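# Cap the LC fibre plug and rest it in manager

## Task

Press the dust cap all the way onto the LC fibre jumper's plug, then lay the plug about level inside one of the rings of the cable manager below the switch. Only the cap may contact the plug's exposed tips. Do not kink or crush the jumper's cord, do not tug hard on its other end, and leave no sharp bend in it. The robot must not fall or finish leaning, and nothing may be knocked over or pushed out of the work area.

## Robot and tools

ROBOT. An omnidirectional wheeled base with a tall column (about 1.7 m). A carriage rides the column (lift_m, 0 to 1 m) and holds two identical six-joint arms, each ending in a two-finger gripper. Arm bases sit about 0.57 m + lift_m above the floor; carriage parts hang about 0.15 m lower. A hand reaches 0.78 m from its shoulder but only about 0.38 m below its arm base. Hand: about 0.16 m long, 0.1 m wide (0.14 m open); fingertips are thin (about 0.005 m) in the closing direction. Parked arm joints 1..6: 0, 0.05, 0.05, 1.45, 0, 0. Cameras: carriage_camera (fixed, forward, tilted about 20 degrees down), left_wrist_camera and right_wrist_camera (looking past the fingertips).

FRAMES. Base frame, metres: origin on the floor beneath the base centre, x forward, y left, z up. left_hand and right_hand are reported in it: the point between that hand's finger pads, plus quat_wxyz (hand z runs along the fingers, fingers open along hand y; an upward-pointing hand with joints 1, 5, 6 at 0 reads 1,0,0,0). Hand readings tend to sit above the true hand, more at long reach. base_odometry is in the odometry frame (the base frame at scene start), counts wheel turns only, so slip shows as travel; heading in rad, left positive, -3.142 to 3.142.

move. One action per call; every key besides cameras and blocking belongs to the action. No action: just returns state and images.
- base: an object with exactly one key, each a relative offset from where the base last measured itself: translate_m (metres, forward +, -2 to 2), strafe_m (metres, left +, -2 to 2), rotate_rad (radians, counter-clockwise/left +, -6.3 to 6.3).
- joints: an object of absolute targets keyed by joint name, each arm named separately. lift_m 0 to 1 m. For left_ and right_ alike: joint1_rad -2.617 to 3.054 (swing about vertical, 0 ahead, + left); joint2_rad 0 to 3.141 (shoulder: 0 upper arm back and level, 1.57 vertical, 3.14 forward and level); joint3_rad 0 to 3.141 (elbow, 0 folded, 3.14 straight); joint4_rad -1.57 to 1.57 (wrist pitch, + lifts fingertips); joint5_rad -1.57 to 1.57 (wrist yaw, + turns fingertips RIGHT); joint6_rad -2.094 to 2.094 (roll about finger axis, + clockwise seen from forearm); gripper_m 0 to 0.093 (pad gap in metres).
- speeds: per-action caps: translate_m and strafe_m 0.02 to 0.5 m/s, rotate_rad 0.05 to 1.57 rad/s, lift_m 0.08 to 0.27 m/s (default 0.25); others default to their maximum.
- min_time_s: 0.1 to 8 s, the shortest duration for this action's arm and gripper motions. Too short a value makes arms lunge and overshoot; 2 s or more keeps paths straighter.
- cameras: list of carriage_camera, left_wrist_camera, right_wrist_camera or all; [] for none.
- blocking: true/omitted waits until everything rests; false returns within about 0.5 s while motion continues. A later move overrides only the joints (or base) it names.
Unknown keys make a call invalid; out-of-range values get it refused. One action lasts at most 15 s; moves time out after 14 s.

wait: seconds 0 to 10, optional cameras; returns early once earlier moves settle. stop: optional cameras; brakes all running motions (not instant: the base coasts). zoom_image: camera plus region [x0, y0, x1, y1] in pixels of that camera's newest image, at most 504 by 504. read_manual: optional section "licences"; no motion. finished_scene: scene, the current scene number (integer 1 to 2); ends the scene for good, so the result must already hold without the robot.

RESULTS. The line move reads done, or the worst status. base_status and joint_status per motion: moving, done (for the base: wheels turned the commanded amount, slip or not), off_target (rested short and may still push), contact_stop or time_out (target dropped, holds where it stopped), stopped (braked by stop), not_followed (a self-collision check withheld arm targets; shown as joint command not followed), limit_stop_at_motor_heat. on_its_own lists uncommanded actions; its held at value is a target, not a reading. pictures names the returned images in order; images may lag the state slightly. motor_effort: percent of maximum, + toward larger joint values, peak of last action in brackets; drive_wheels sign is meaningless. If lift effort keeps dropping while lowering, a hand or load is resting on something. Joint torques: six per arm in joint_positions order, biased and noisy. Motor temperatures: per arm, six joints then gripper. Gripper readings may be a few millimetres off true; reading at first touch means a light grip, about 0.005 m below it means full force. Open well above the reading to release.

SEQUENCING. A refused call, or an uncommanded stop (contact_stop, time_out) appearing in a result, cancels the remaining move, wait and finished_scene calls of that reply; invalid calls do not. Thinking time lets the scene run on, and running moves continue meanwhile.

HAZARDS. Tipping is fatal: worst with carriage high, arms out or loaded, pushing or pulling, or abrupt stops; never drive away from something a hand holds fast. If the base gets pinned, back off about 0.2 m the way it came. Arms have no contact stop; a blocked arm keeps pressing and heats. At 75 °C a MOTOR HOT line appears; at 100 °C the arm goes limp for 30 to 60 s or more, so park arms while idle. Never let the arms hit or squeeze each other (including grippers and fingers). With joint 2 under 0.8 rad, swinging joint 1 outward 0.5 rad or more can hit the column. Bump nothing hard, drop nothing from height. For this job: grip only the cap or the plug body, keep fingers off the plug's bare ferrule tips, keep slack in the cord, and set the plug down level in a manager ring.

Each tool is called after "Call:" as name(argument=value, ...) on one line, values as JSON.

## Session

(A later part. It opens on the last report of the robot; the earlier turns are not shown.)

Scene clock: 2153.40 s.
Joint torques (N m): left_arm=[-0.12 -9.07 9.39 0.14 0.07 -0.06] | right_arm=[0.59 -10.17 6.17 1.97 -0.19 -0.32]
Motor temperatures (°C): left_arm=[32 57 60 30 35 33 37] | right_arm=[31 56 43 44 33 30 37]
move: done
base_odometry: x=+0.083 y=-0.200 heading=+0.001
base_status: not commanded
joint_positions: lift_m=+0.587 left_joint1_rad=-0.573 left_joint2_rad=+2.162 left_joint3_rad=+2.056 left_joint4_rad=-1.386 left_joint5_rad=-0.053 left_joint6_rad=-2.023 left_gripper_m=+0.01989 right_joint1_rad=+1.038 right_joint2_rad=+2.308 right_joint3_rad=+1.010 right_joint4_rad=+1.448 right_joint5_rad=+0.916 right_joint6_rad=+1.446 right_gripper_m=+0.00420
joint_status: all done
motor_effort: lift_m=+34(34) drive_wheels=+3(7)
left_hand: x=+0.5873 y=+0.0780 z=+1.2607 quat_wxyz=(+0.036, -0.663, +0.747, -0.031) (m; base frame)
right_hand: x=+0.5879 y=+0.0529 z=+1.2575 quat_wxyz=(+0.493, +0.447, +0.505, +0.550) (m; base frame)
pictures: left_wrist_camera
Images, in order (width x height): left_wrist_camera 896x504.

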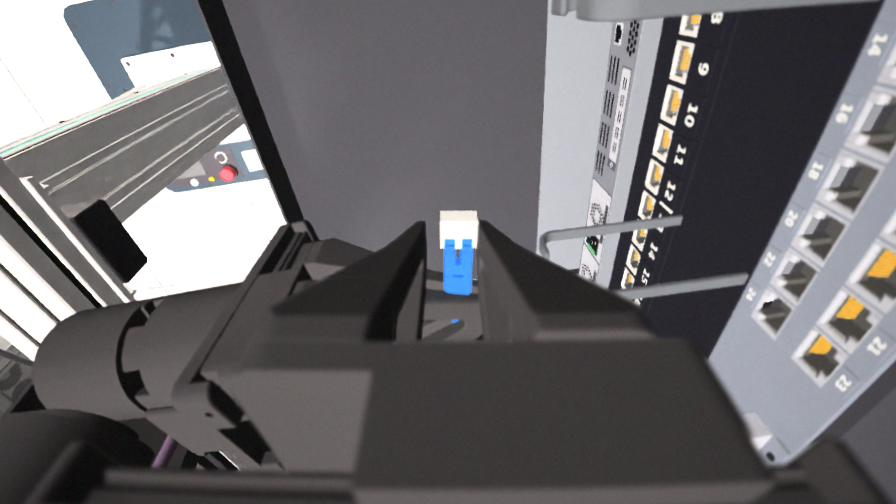

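Call:
move(joints={"left_gripper_m": 0.027}, min_time_s=0.5)

Call:
move(joints={"left_joint2_rad": 2.199, "left_joint3_rad": 2.223, "left_joint4_rad": -1.518, "left_joint5_rad": -0.055}, min_time_s=1.2, cameras=["left_wrist_camera", "right_wrist_camera"])

Scene clock: 2191.10 s.
Joint torques (N m): left_arm=[-0.14 -9.09 9.36 0.14 0.09 -0.06] | right_arm=[0.59 -10.14 6.15 1.97 -0.19 -0.32]
Motor temperatures (°C): left_arm=[30 58 61 30 31 33 35] | right_arm=[31 56 43 45 32 30 37]
move: done
base_odometry: x=+0.083 y=-0.200 heading=+0.001
base_status: not commanded
joint_positions: lift_m=+0.587 left_joint1_rad=-0.573 left_joint2_rad=+2.162 left_joint3_rad=+2.056 left_joint4_rad=-1.386 left_joint5_rad=-0.053 left_joint6_rad=-2.023 left_gripper_m=+0.02687 right_joint1_rad=+1.038 right_joint2_rad=+2.308 right_joint3_rad=+1.010 right_joint4_rad=+1.448 right_joint5_rad=+0.916 right_joint6_rad=+1.446 right_gripper_m=+0.00420
joint_status: all done
motor_effort: lift_m=+33(34) drive_wheels=+2(5)
left_hand: x=+0.5872 y=+0.0779 z=+1.2607 quat_wxyz=(+0.036, -0.663, +0.747, -0.031) (m; base frame)
right_hand: x=+0.5879 y=+0.0529 z=+1.2575 quat_wxyz=(+0.493, +0.447, +0.505, +0.550) (m; base frame)
pictures: none

Scene clock: 2192.60 s.
Joint torques (N m): left_arm=[-0.14 -9.11 9.59 0.13 -0.06 -0.06] | right_arm=[0.58 -10.18 6.16 1.98 -0.19 -0.32]
Motor temperatures (°C): left_arm=[30 57 61 30 31 33 35] | right_arm=[31 56 43 45 32 30 37]
move: done
base_odometry: x=+0.083 y=-0.200 heading=+0.001
base_status: not commanded
joint_positions: lift_m=+0.587 left_joint1_rad=-0.573 left_joint2_rad=+2.184 left_joint3_rad=+2.190 left_joint4_rad=-1.505 left_joint5_rad=-0.053 left_joint6_rad=-2.023 left_gripper_m=+0.02687 right_joint1_rad=+1.038 right_joint2_rad=+2.308 right_joint3_rad=+1.010 right_joint4_rad=+1.448 right_joint5_rad=+0.916 right_joint6_rad=+1.446 right_gripper_m=+0.00420
joint_status: all done
motor_effort: lift_m=+33(34) drive_wheels=+3(6)
left_hand: x=+0.5853 y=+0.0792 z=+1.2853 quat_wxyz=(+0.035, -0.663, +0.747, -0.028) (m; base frame)
right_hand: x=+0.5879 y=+0.0529 z=+1.2574 quat_wxyz=(+0.493, +0.447, +0.505, +0.550) (m; base frame)
pictures: left_wrist_camera, right_wrist_camera
Images, in order (width x height): left_wrist_camera 896x504, right_wrist_camera 896x504.

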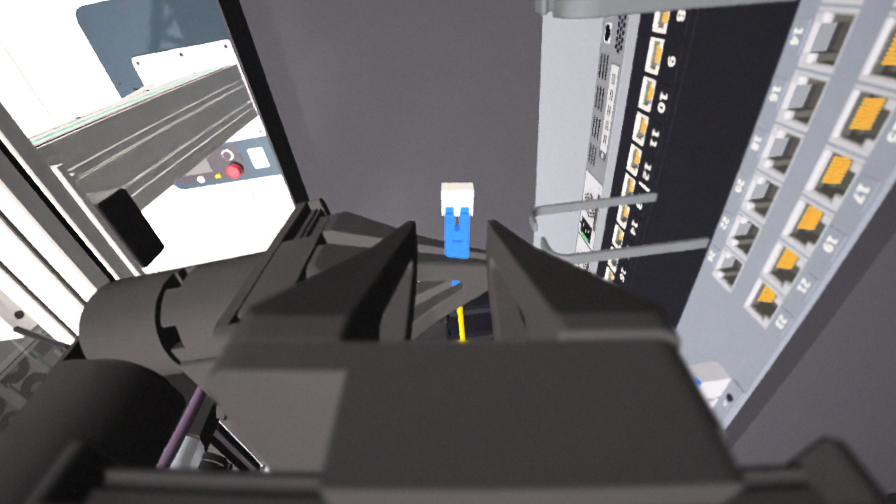

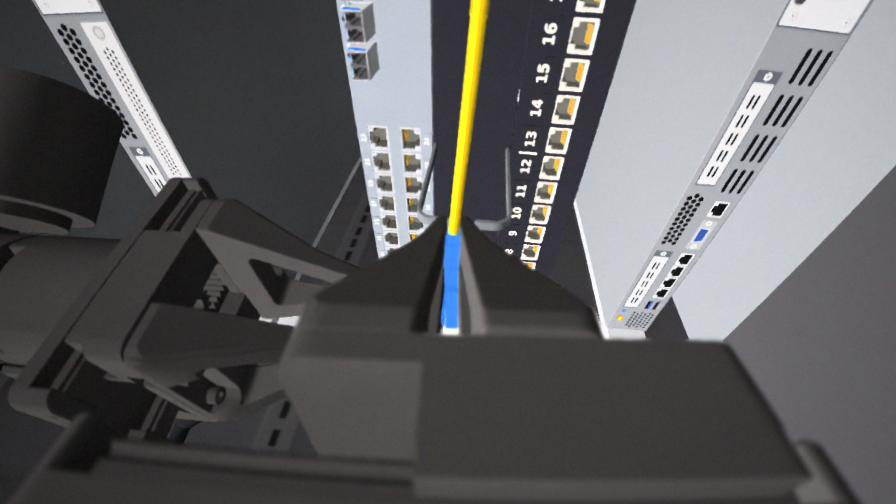

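Call:
zoom_image(camera="left_wrist_camera", region=[415, 170, 505, 300])

Call:
move(joints={"left_joint1_rad": -0.460, "left_joint2_rad": 1.446, "left_joint3_rad": 1.267, "left_joint4_rad": -1.306, "left_joint5_rad": -0.05, "left_joint6_rad": -2.05}, min_time_s=2.5, cameras=["carriage_camera"])

Call:
zoom_image(camera="carriage_camera", region=[366, 290, 446, 336])

Scaled by 3.877 from the camera's 896x504 image, which has a finer 1280x720 frame.

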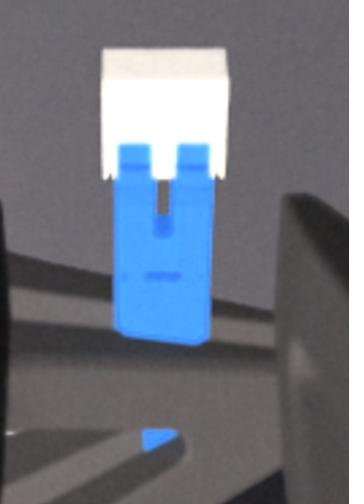

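Scene clock: 2200.10 s.
Joint torques (N m): left_arm=[0.73 -6.58 5.65 0.4 -0.02 -0.08] | right_arm=[0.61 -10.17 6.17 1.98 -0.17 -0.32]
Motor temperatures (°C): left_arm=[30 57 60 30 31 33 35] | right_arm=[31 56 43 45 32 30 37]
move: done
base_odometry: x=+0.083 y=-0.200 heading=+0.001
base_status: not commanded
joint_positions: lift_m=+0.587 left_joint1_rad=-0.468 left_joint2_rad=+1.469 left_joint3_rad=+1.282 left_joint4_rad=-1.320 left_joint5_rad=-0.053 left_joint6_rad=-2.039 left_gripper_m=+0.02687 right_joint1_rad=+1.038 right_joint2_rad=+2.308 right_joint3_rad=+1.010 right_joint4_rad=+1.447 right_joint5_rad=+0.915 right_joint6_rad=+1.446 right_gripper_m=+0.00420
joint_status: all done
motor_effort: lift_m=+33(34) drive_wheels=+4(7)
left_hand: x=+0.4520 y=+0.1975 z=+1.2835 quat_wxyz=(+0.035, -0.707, +0.706, -0.022) (m; base frame)
right_hand: x=+0.5879 y=+0.0531 z=+1.2573 quat_wxyz=(+0.492, +0.446, +0.505, +0.550) (m; base frame)
pictures: carriage_camera
Images, in order (width x height): carriage_camera 896x504.

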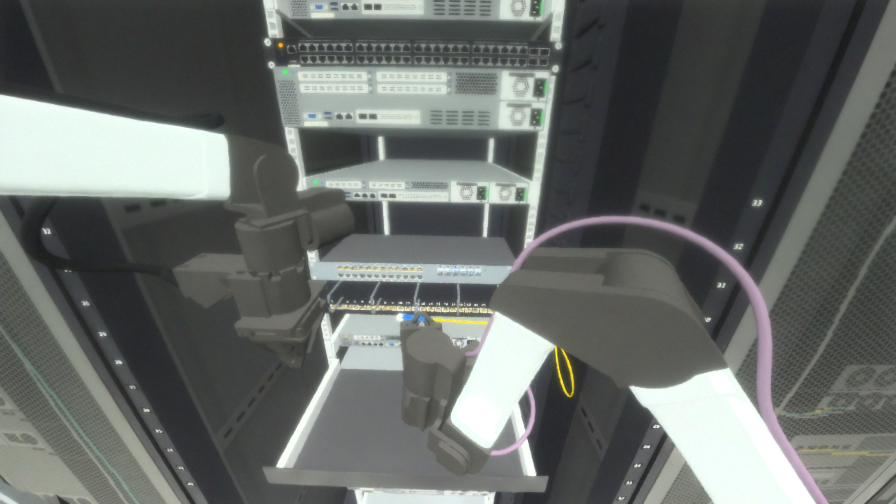

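Scaled by 6.300 from the camera's 896x504 image, which has a finer 1280x720 frame.

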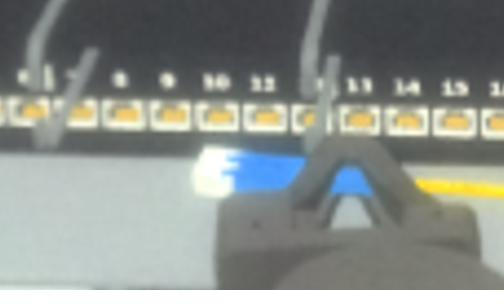

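Call:
move(joints={"right_joint1_rad": 1.033, "right_joint2_rad": 2.284, "right_joint3_rad": 0.998, "right_joint4_rad": 1.446, "right_joint5_rad": 0.907, "right_joint6_rad": 1.452}, min_time_s=0.6)

Call:
move(joints={"right_joint1_rad": 0.9594, "right_joint2_rad": 2.1996, "right_joint3_rad": 0.8194, "right_joint4_rad": 1.5233, "right_joint5_rad": 0.795, "right_joint6_rad": 1.4775}, min_time_s=2.5, cameras=["right_wrist_camera", "carriage_camera"])

Call:
zoom_image(camera="carriage_camera", region=[390, 290, 510, 360])

Scene clock: 2236.97 s.
Joint torques (N m): left_arm=[0.72 -6.65 5.65 0.41 -0.02 -0.09] | right_arm=[-0.5 -14.11 3.45 2.13 -0.15 -0.15]
Motor temperatures (°C): left_arm=[30 51 56 30 31 33 35] | right_arm=[31 56 43 45 32 30 37]
move: done
base_odometry: x=+0.083 y=-0.200 heading=+0.001
base_status: not commanded
joint_positions: lift_m=+0.587 left_joint1_rad=-0.468 left_joint2_rad=+1.469 left_joint3_rad=+1.282 left_joint4_rad=-1.320 left_joint5_rad=-0.053 left_joint6_rad=-2.039 left_gripper_m=+0.02687 right_joint1_rad=+1.038 right_joint2_rad=+2.308 right_joint3_rad=+1.010 right_joint4_rad=+1.447 right_joint5_rad=+0.915 right_joint6_rad=+1.446 right_gripper_m=+0.00420
joint_status: all done
motor_effort: lift_m=+33(34) drive_wheels=+3(5)
left_hand: x=+0.4521 y=+0.1974 z=+1.2835 quat_wxyz=(+0.035, -0.707, +0.706, -0.022) (m; base frame)
right_hand: x=+0.5879 y=+0.0531 z=+1.2573 quat_wxyz=(+0.492, +0.446, +0.505, +0.550) (m; base frame)
pictures: none

Scene clock: 2239.77 s.
Joint torques (N m): left_arm=[0.73 -6.61 5.68 0.4 -0.02 -0.08] | right_arm=[-0.61 -13.27 3.15 2.3 -0.14 -0.1]
Motor temperatures (°C): left_arm=[30 51 56 30 30 33 35] | right_arm=[31 56 43 45 32 30 37]
move: done
base_odometry: x=+0.083 y=-0.200 heading=+0.001
base_status: not commanded
joint_positions: lift_m=+0.587 left_joint1_rad=-0.468 left_joint2_rad=+1.469 left_joint3_rad=+1.282 left_joint4_rad=-1.319 left_joint5_rad=-0.053 left_joint6_rad=-2.039 left_gripper_m=+0.02687 right_joint1_rad=+0.965 right_joint2_rad=+2.227 right_joint3_rad=+0.830 right_joint4_rad=+1.519 right_joint5_rad=+0.806 right_joint6_rad=+1.467 right_gripper_m=+0.00420
joint_status: all done
motor_effort: lift_m=+33(34) drive_wheels=+3(6)
left_hand: x=+0.4522 y=+0.1973 z=+1.2835 quat_wxyz=(+0.035, -0.707, +0.706, -0.022) (m; base frame)
right_hand: x=+0.5892 y=+0.0126 z=+1.2568 quat_wxyz=(+0.483, +0.436, +0.518, +0.556) (m; base frame)
pictures: carriage_camera, right_wrist_camera
Images, in order (width x height): carriage_camera 896x504, right_wrist_camera 896x504.

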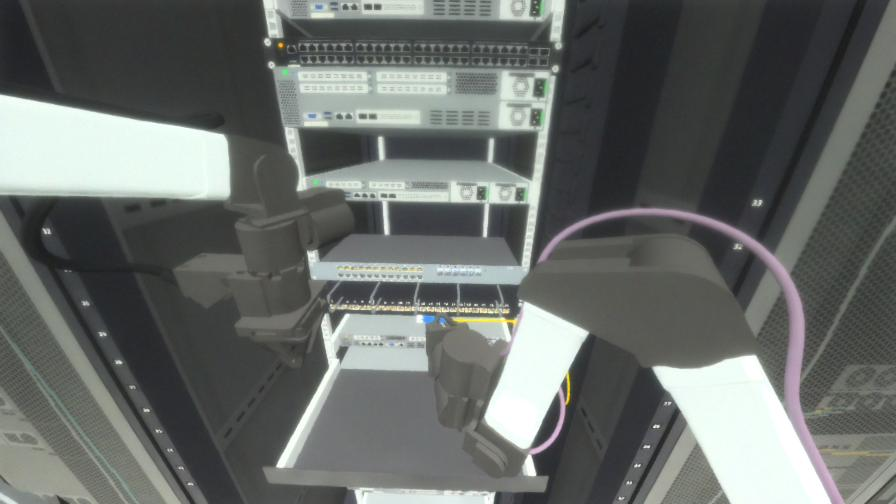

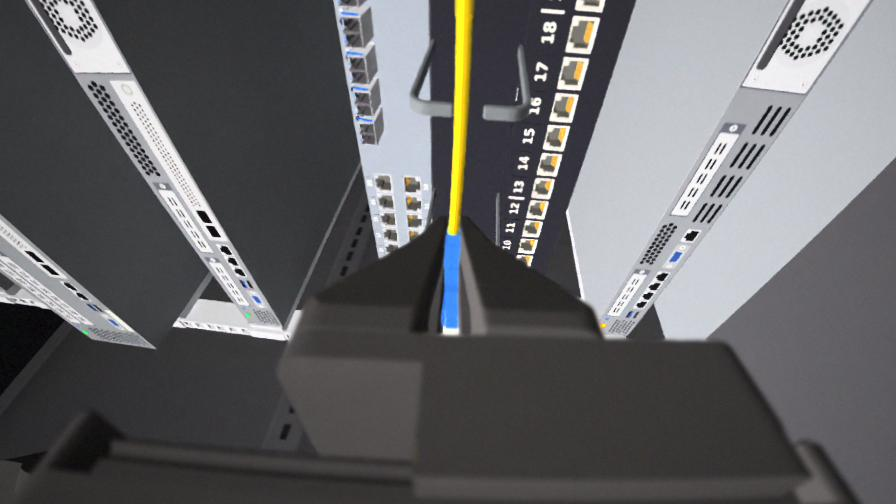

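Scaled by 4.200 from the camera's 896x504 image, which has a finer 1280x720 frame.

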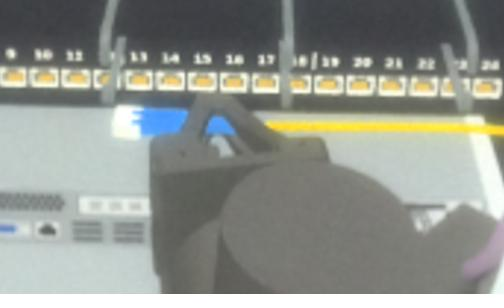

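Call:
move(joints={"right_joint1_rad": 0.9817, "right_joint2_rad": 2.2598, "right_joint3_rad": 0.8753, "right_joint4_rad": 1.5245, "right_joint5_rad": 0.8762, "right_joint6_rad": 1.4500}, min_time_s=1.2, cameras=["right_wrist_camera", "carriage_camera"])

Call:
zoom_image(camera="carriage_camera", region=[390, 290, 510, 360])

Call:
zoom_image(camera="right_wrist_camera", region=[380, 30, 560, 250])

Scene clock: 2271.13 s.
Joint torques (N m): left_arm=[0.75 -6.61 5.67 0.4 -0.01 -0.08] | right_arm=[0.53 -9.32 5.59 2.21 0.05 -0.32]
Motor temperatures (°C): left_arm=[30 50 54 30 30 33 34] | right_arm=[31 55 41 45 32 30 37]
move: done
base_odometry: x=+0.083 y=-0.200 heading=+0.001
base_status: not commanded
joint_positions: lift_m=+0.587 left_joint1_rad=-0.468 left_joint2_rad=+1.469 left_joint3_rad=+1.282 left_joint4_rad=-1.319 left_joint5_rad=-0.053 left_joint6_rad=-2.039 left_gripper_m=+0.02687 right_joint1_rad=+0.976 right_joint2_rad=+2.243 right_joint3_rad=+0.858 right_joint4_rad=+1.522 right_joint5_rad=+0.865 right_joint6_rad=+1.460 right_gripper_m=+0.00420
joint_status: all done
motor_effort: lift_m=+33(34) drive_wheels=-1(6)
left_hand: x=+0.4522 y=+0.1973 z=+1.2835 quat_wxyz=(+0.035, -0.707, +0.706, -0.022) (m; base frame)
right_hand: x=+0.5904 y=+0.0114 z=+1.2572 quat_wxyz=(+0.495, +0.450, +0.503, +0.547) (m; base frame)
pictures: carriage_camera, right_wrist_camera
Images, in order (width x height): carriage_camera 896x504, right_wrist_camera 896x504.

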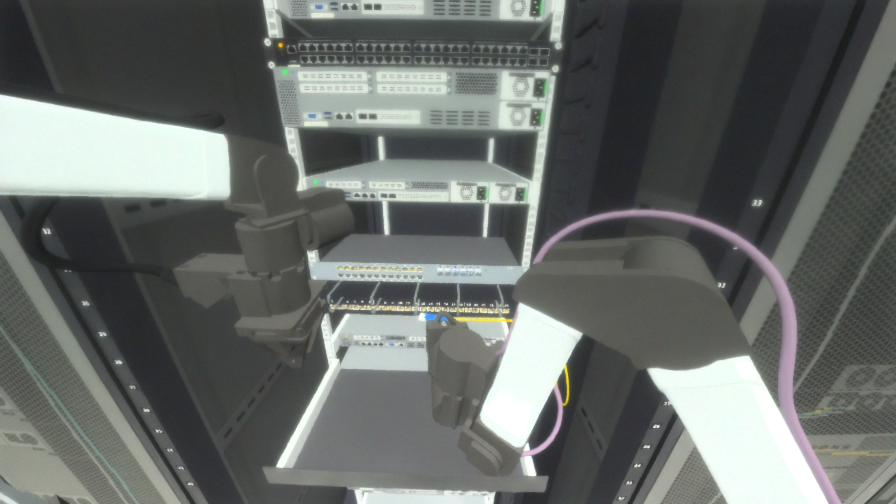

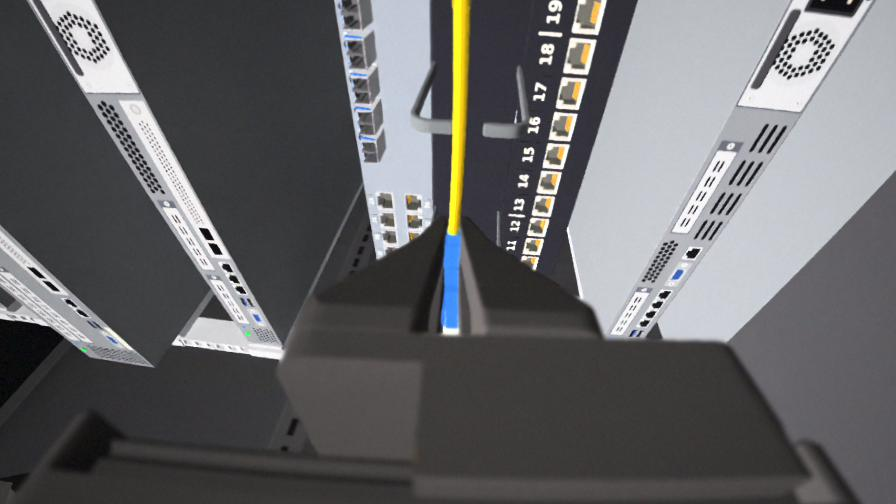

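Scaled by 4.200 from the camera's 896x504 image, which has a finer 1280x720 frame.

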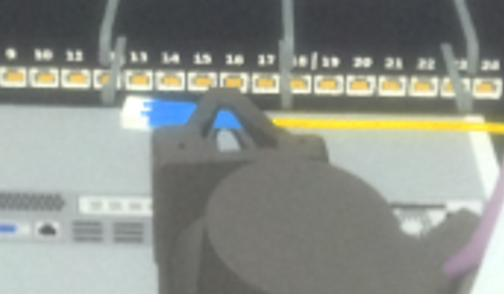

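Scaled by 2.291 from the camera's 896x504 image, which has a finer 1280x720 frame.

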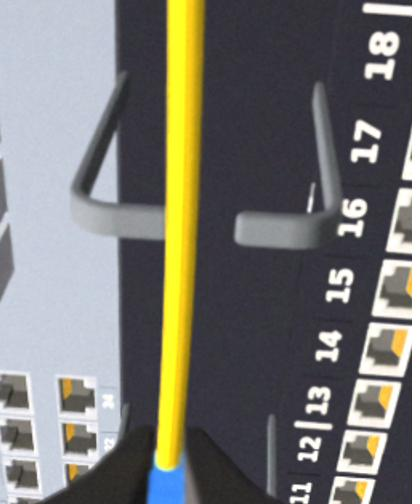

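Call:
move(joints={"right_joint1_rad": 0.971, "right_joint2_rad": 2.262, "right_joint3_rad": 0.879, "right_joint4_rad": 1.510, "right_joint5_rad": 0.857, "right_joint6_rad": 1.466}, min_time_s=0.5)

Call:
move(joints={"right_joint1_rad": 0.9134, "right_joint2_rad": 2.2894, "right_joint3_rad": 0.9427, "right_joint4_rad": 1.4605, "right_joint5_rad": 0.8012, "right_joint6_rad": 1.4802}, min_time_s=1.5, cameras=["right_wrist_camera", "carriage_camera"])

Call:
zoom_image(camera="carriage_camera", region=[390, 290, 510, 360])

Call:
zoom_image(camera="right_wrist_camera", region=[380, 30, 560, 250])

Scene clock: 2304.70 s.
Joint torques (N m): left_arm=[0.7 -6.61 5.63 0.4 -0.01 -0.09] | right_arm=[-0.54 -9.13 5.91 2.04 -0.15 -0.14]
move: done
base_odometry: x=+0.083 y=-0.200 heading=+0.001
base_status: not commanded
joint_positions: lift_m=+0.587 left_joint1_rad=-0.468 left_joint2_rad=+1.469 left_joint3_rad=+1.282 left_joint4_rad=-1.319 left_joint5_rad=-0.053 left_joint6_rad=-2.039 left_gripper_m=+0.02687 right_joint1_rad=+0.976 right_joint2_rad=+2.243 right_joint3_rad=+0.858 right_joint4_rad=+1.522 right_joint5_rad=+0.865 right_joint6_rad=+1.459 right_gripper_m=+0.00420
joint_status: all done
motor_effort: lift_m=+33(34) drive_wheels=+3(5)
left_hand: x=+0.4522 y=+0.1973 z=+1.2835 quat_wxyz=(+0.035, -0.707, +0.706, -0.022) (m; base frame)
right_hand: x=+0.5904 y=+0.0113 z=+1.2572 quat_wxyz=(+0.495, +0.450, +0.503, +0.547) (m; base frame)
pictures: none

Scene clock: 2306.50 s.
Joint torques (N m): left_arm=[0.75 -6.63 5.65 0.41 -0.01 -0.08] | right_arm=[-0.55 -9.73 5.89 2.07 -0.17 -0.1]
move: done
base_odometry: x=+0.083 y=-0.200 heading=+0.001
base_status: not commanded
joint_positions: lift_m=+0.587 left_joint1_rad=-0.468 left_joint2_rad=+1.469 left_joint3_rad=+1.282 left_joint4_rad=-1.319 left_joint5_rad=-0.053 left_joint6_rad=-2.039 left_gripper_m=+0.02687 right_joint1_rad=+0.919 right_joint2_rad=+2.272 right_joint3_rad=+0.925 right_joint4_rad=+1.475 right_joint5_rad=+0.812 right_joint6_rad=+1.470 right_gripper_m=+0.00420
joint_status: all done
motor_effort: lift_m=+33(34) drive_wheels=+4(7)
left_hand: x=+0.4522 y=+0.1973 z=+1.2835 quat_wxyz=(+0.035, -0.707, +0.706, -0.022) (m; base frame)
right_hand: x=+0.6162 y=+0.0101 z=+1.2557 quat_wxyz=(+0.496, +0.450, +0.503, +0.545) (m; base frame)
pictures: carriage_camera, right_wrist_camera
Images, in order (width x height): carriage_camera 896x504, right_wrist_camera 896x504.

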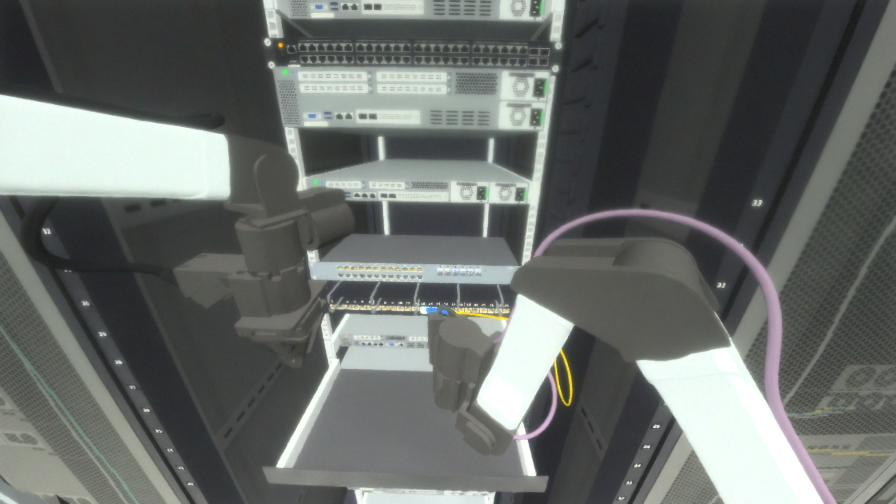

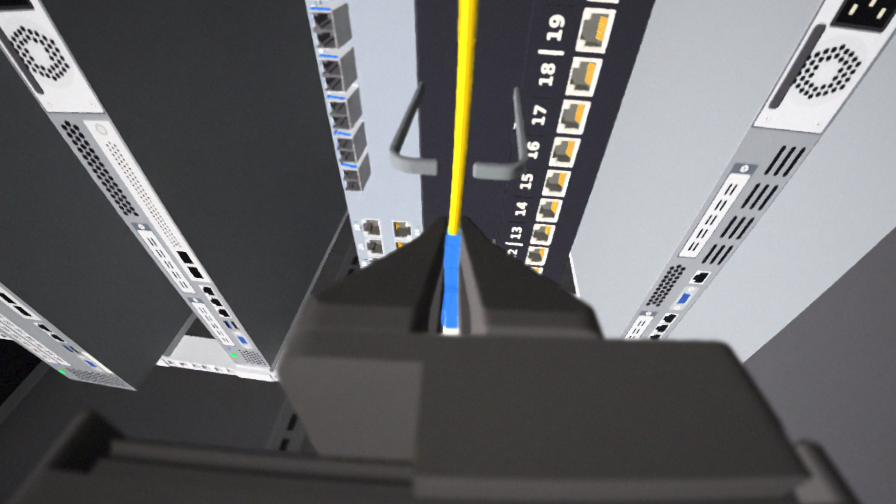

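Scaled by 4.200 from the camera's 896x504 image, which has a finer 1280x720 frame.

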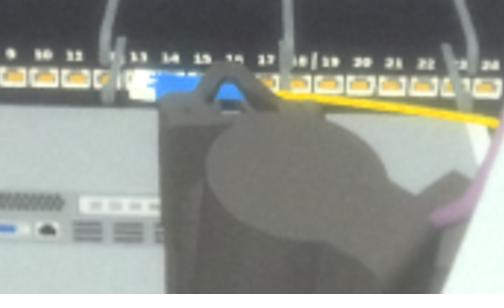

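Scaled by 2.291 from the camera's 896x504 image, which has a finer 1280x720 frame.

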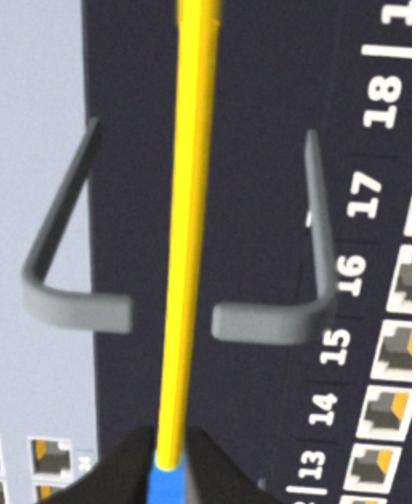

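Call:
move(joints={"right_joint1_rad": 0.8635, "right_joint2_rad": 2.3184, "right_joint3_rad": 1.0138, "right_joint4_rad": 1.4124, "right_joint5_rad": 0.7517, "right_joint6_rad": 1.4889}, min_time_s=1.5, cameras=["right_wrist_camera", "carriage_camera"])

Call:
zoom_image(camera="carriage_camera", region=[390, 280, 510, 350])

Call:
zoom_image(camera="right_wrist_camera", region=[380, 90, 560, 310])

Scene clock: 2315.73 s.
Joint torques (N m): left_arm=[0.73 -6.61 5.65 0.4 -0.02 -0.08] | right_arm=[-0.55 -10.17 6.24 2.1 -0.16 -0.09]
move: done
base_odometry: x=+0.083 y=-0.200 heading=+0.001
base_status: not commanded
joint_positions: lift_m=+0.587 left_joint1_rad=-0.468 left_joint2_rad=+1.469 left_joint3_rad=+1.282 left_joint4_rad=-1.319 left_joint5_rad=-0.053 left_joint6_rad=-2.039 left_gripper_m=+0.02687 right_joint1_rad=+0.869 right_joint2_rad=+2.301 right_joint3_rad=+0.995 right_joint4_rad=+1.427 right_joint5_rad=+0.763 right_joint6_rad=+1.478 right_gripper_m=+0.00420
joint_status: all done
motor_effort: lift_m=+33(34) drive_wheels=+4(7)
left_hand: x=+0.4522 y=+0.1973 z=+1.2835 quat_wxyz=(+0.035, -0.707, +0.706, -0.022) (m; base frame)
right_hand: x=+0.6405 y=+0.0097 z=+1.2550 quat_wxyz=(+0.496, +0.450, +0.503, +0.545) (m; base frame)
pictures: carriage_camera, right_wrist_camera
Images, in order (width x height): carriage_camera 896x504, right_wrist_camera 896x504.

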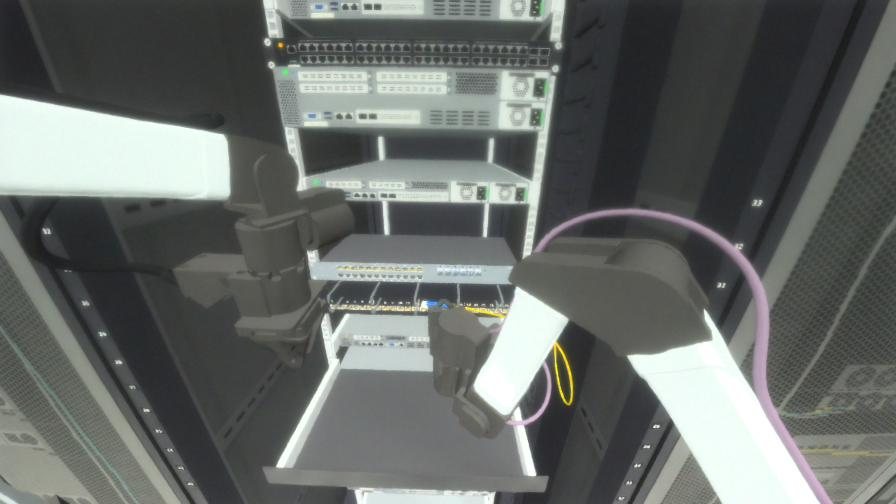

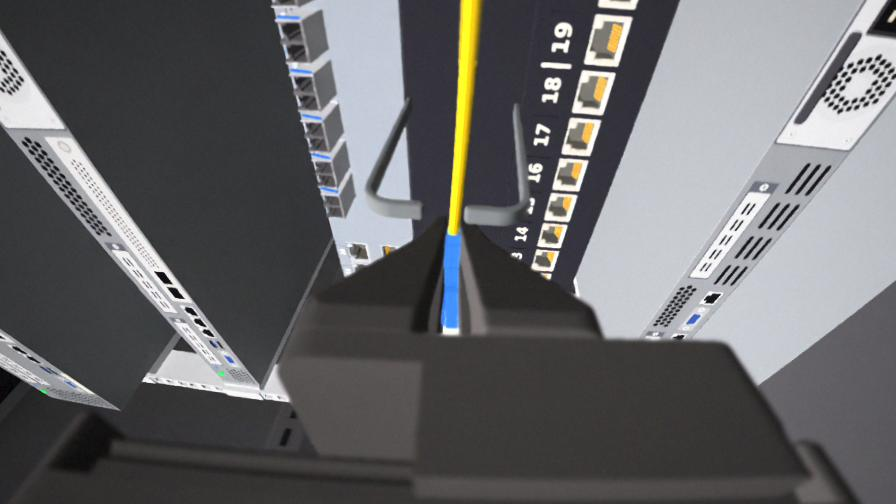

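Scaled by 4.200 from the camera's 896x504 image, which has a finer 1280x720 frame.

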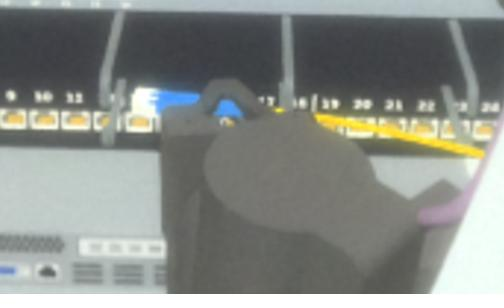

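Scaled by 2.291 from the camera's 896x504 image, which has a finer 1280x720 frame.

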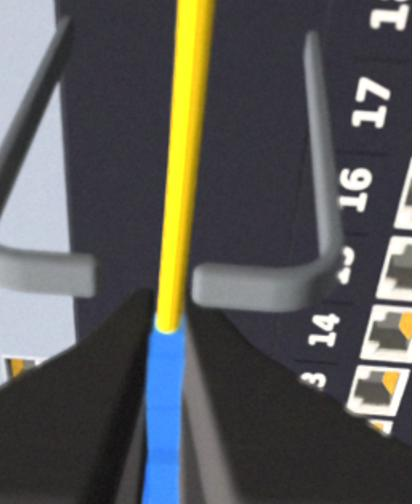

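Call:
zoom_image(camera="carriage_camera", region=[440, 286, 496, 318])

Scaled by 9.000 from the camera's 896x504 image, which has a finer 1280x720 frame.

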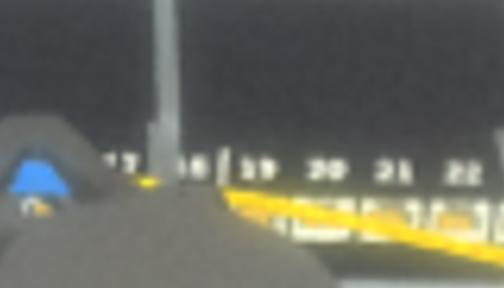

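Call:
move(joints={"right_joint1_rad": 0.8740}, min_time_s=0.4)

Call:
move(joints={"right_joint1_rad": 0.8909, "right_joint2_rad": 2.338, "right_joint3_rad": 1.0606, "right_joint4_rad": 1.384, "right_joint5_rad": 0.741, "right_joint6_rad": 1.4889}, min_time_s=1.2, cameras=["right_wrist_camera", "carriage_camera"])

Call:
zoom_image(camera="carriage_camera", region=[400, 280, 512, 344])

Call:
zoom_image(camera="right_wrist_camera", region=[360, 120, 560, 350])

Scene clock: 2340.93 s.
Joint torques (N m): left_arm=[0.7 -6.63 5.7 0.41 -0.01 -0.09] | right_arm=[0.47 -10.15 6.22 2.11 -0.17 -0.09]
move: done
base_odometry: x=+0.083 y=-0.200 heading=+0.001
base_status: not commanded
joint_positions: lift_m=+0.587 left_joint1_rad=-0.468 left_joint2_rad=+1.469 left_joint3_rad=+1.282 left_joint4_rad=-1.319 left_joint5_rad=-0.053 left_joint6_rad=-2.039 left_gripper_m=+0.02687 right_joint1_rad=+0.869 right_joint2_rad=+2.301 right_joint3_rad=+0.995 right_joint4_rad=+1.426 right_joint5_rad=+0.763 right_joint6_rad=+1.478 right_gripper_m=+0.00420
joint_status: all done
motor_effort: lift_m=+34(34) drive_wheels=+4(7)
left_hand: x=+0.4522 y=+0.1973 z=+1.2835 quat_wxyz=(+0.035, -0.707, +0.706, -0.022) (m; base frame)
right_hand: x=+0.6405 y=+0.0098 z=+1.2549 quat_wxyz=(+0.496, +0.450, +0.504, +0.545) (m; base frame)
pictures: none

Scene clock: 2342.43 s.
Joint torques (N m): left_arm=[0.73 -6.67 5.68 0.41 -0.02 -0.09] | right_arm=[0.59 -10.44 6.42 2.1 -0.17 -0.1]
move: done
base_odometry: x=+0.083 y=-0.200 heading=+0.001
base_status: not commanded
joint_positions: lift_m=+0.587 left_joint1_rad=-0.468 left_joint2_rad=+1.469 left_joint3_rad=+1.282 left_joint4_rad=-1.319 left_joint5_rad=-0.053 left_joint6_rad=-2.039 left_gripper_m=+0.02687 right_joint1_rad=+0.885 right_joint2_rad=+2.320 right_joint3_rad=+1.042 right_joint4_rad=+1.398 right_joint5_rad=+0.752 right_joint6_rad=+1.479 right_gripper_m=+0.00420
joint_status: all done
motor_effort: lift_m=+33(34) drive_wheels=+1(6)
left_hand: x=+0.4522 y=+0.1973 z=+1.2835 quat_wxyz=(+0.035, -0.707, +0.706, -0.022) (m; base frame)
right_hand: x=+0.6414 y=+0.0259 z=+1.2550 quat_wxyz=(+0.490, +0.443, +0.510, +0.551) (m; base frame)
pictures: carriage_camera, right_wrist_camera
Images, in order (width x height): carriage_camera 896x504, right_wrist_camera 896x504.

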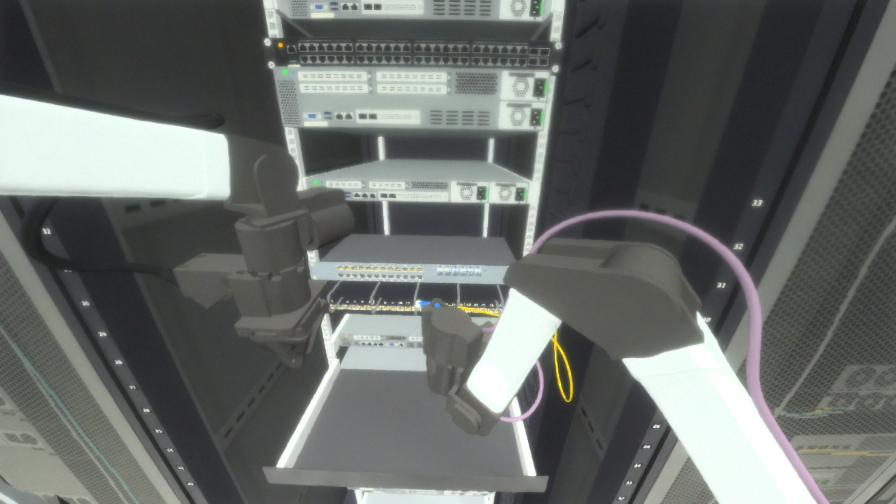

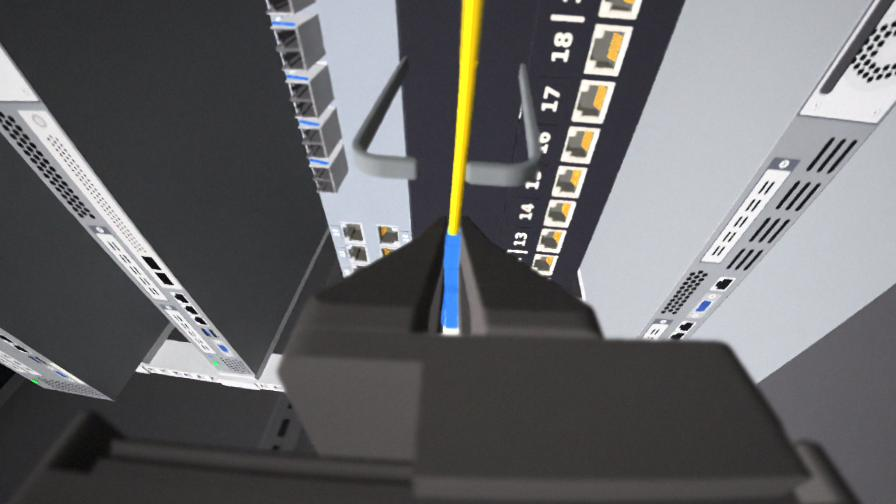

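Scaled by 4.500 from the camera's 896x504 image, which has a finer 1280x720 frame.

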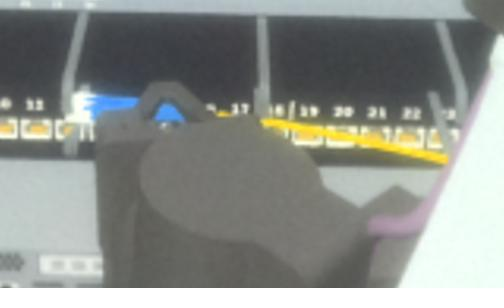

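Scaled by 2.191 from the camera's 896x504 image, which has a finer 1280x720 frame.

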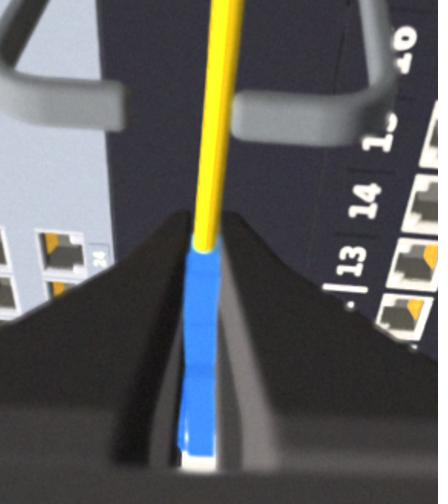

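Call:
zoom_image(camera="carriage_camera", region=[400, 286, 456, 318])

Scaled by 9.000 from the camera's 896x504 image, which has a finer 1280x720 frame.

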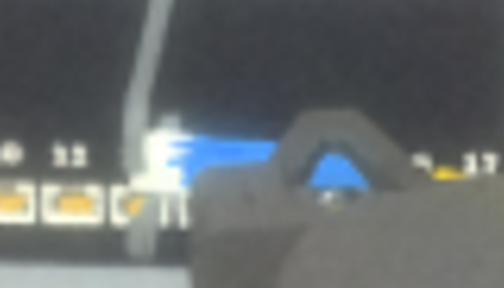

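Call:
move(joints={"right_joint1_rad": 0.9112, "right_joint2_rad": 2.359, "right_joint3_rad": 1.1143, "right_joint4_rad": 1.350, "right_joint5_rad": 0.7343, "right_joint6_rad": 1.4889}, min_time_s=1.4, cameras=["right_wrist_camera", "carriage_camera"])

Call:
zoom_image(camera="carriage_camera", region=[390, 282, 460, 322])

Call:
zoom_image(camera="right_wrist_camera", region=[350, 80, 560, 350])

Scene clock: 2361.03 s.
Joint torques (N m): left_arm=[0.73 -6.61 5.64 0.4 -0.01 -0.08] | right_arm=[0.57 -10.76 6.64 2.11 -0.16 -0.1]
Motor temperatures (°C): left_arm=[30 49 52 30 30 33 34] | right_arm=[31 55 42 47 31 30 37]
move: done
base_odometry: x=+0.083 y=-0.200 heading=+0.001
base_status: not commanded
joint_positions: lift_m=+0.587 left_joint1_rad=-0.468 left_joint2_rad=+1.469 left_joint3_rad=+1.282 left_joint4_rad=-1.319 left_joint5_rad=-0.053 left_joint6_rad=-2.039 left_gripper_m=+0.02687 right_joint1_rad=+0.905 right_joint2_rad=+2.341 right_joint3_rad=+1.095 right_joint4_rad=+1.364 right_joint5_rad=+0.745 right_joint6_rad=+1.479 right_gripper_m=+0.00420
joint_status: all done
motor_effort: lift_m=+33(34) drive_wheels=+0(7)
left_hand: x=+0.4522 y=+0.1973 z=+1.2835 quat_wxyz=(+0.035, -0.707, +0.706, -0.022) (m; base frame)
right_hand: x=+0.6411 y=+0.0444 z=+1.2552 quat_wxyz=(+0.482, +0.436, +0.516, +0.557) (m; base frame)
pictures: carriage_camera, right_wrist_camera
Images, in order (width x height): carriage_camera 896x504, right_wrist_camera 896x504.

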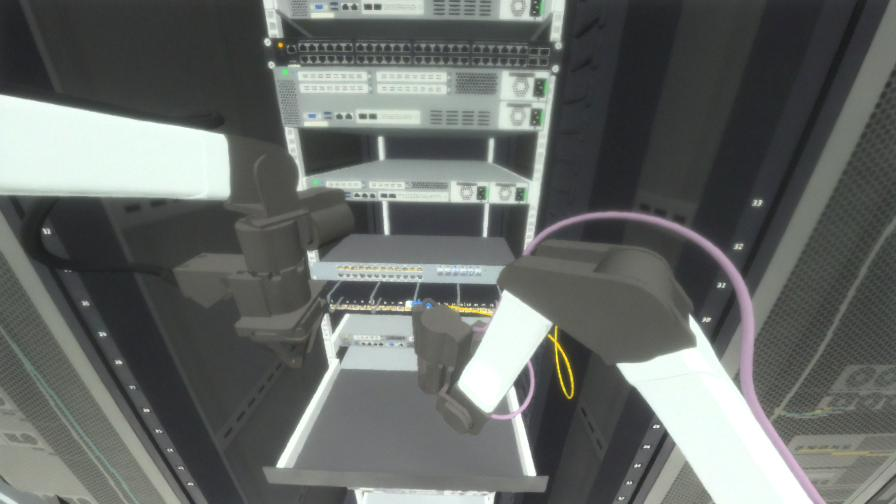

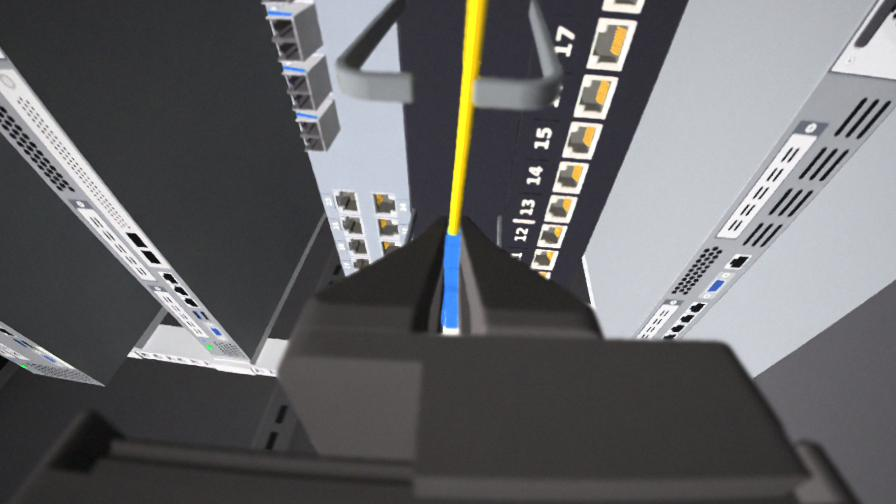

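Scaled by 7.200 from the camera's 896x504 image, which has a finer 1280x720 frame.

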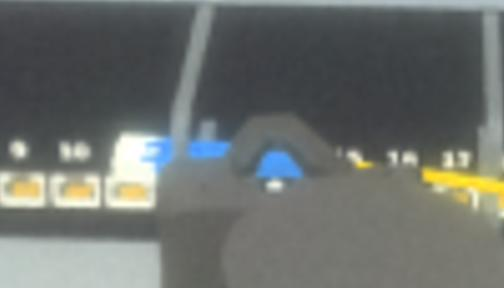

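Scaled by 1.867 from the camera's 896x504 image, which has a finer 1280x720 frame.

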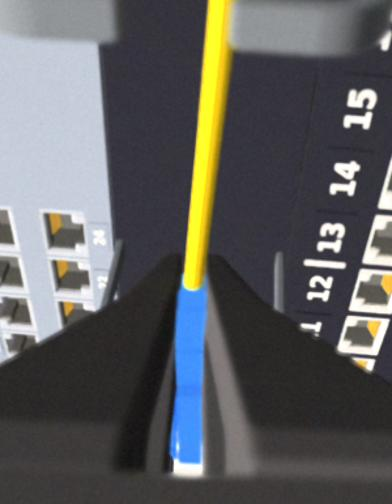

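Call:
move(joints={"lift_m": 0.5735}, speeds={"lift_m": 0.08}, cameras=["right_wrist_camera", "carriage_camera"])

Call:
zoom_image(camera="carriage_camera", region=[390, 282, 460, 322])

Call:
zoom_image(camera="right_wrist_camera", region=[350, 80, 560, 350])

Scene clock: 2371.90 s.
Joint torques (N m): left_arm=[0.75 -6.17 6.02 0.39 -0.02 -0.08] | right_arm=[0.62 -11.28 6.2 2.12 -0.14 -0.12]
Motor temperatures (°C): left_arm=[30 49 52 30 30 33 34] | right_arm=[31 55 43 46 31 30 37]
move: done
base_odometry: x=+0.083 y=-0.200 heading=+0.001
base_status: not commanded
joint_positions: lift_m=+0.574 left_joint1_rad=-0.468 left_joint2_rad=+1.464 left_joint3_rad=+1.277 left_joint4_rad=-1.317 left_joint5_rad=-0.053 left_joint6_rad=-2.039 left_gripper_m=+0.02687 right_joint1_rad=+0.905 right_joint2_rad=+2.346 right_joint3_rad=+1.100 right_joint4_rad=+1.364 right_joint5_rad=+0.743 right_joint6_rad=+1.481 right_gripper_m=+0.00419
joint_status: all done
motor_effort: lift_m=+35(35) drive_wheels=+4(7)
left_hand: x=+0.4517 y=+0.1976 z=+1.2697 quat_wxyz=(+0.035, -0.707, +0.706, -0.024) (m; base frame)
right_hand: x=+0.6416 y=+0.0456 z=+1.2405 quat_wxyz=(+0.481, +0.436, +0.516, +0.559) (m; base frame)
pictures: carriage_camera, right_wrist_camera
Images, in order (width x height): carriage_camera 896x504, right_wrist_camera 896x504.

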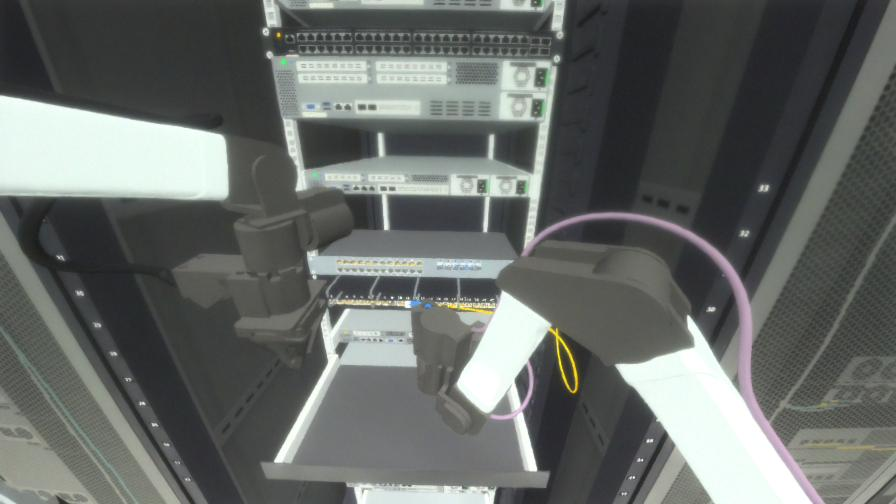

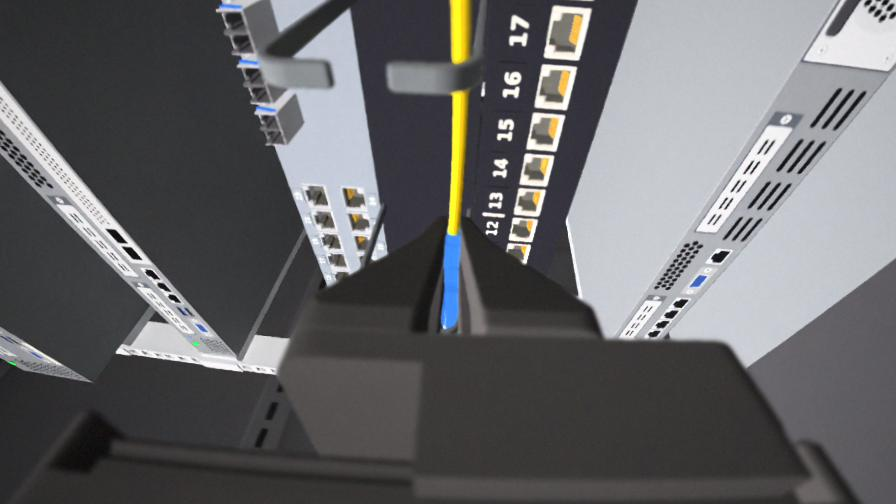

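Scaled by 7.200 from the camera's 896x504 image, which has a finer 1280x720 frame.

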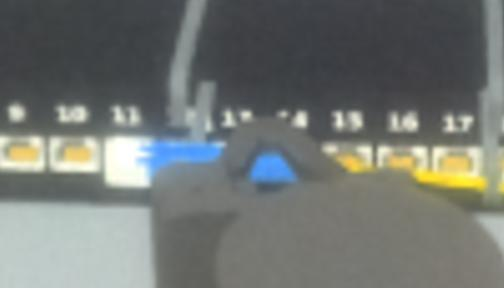

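Scaled by 1.867 from the camera's 896x504 image, which has a finer 1280x720 frame.

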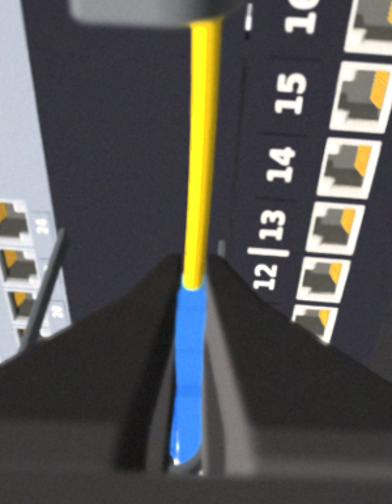

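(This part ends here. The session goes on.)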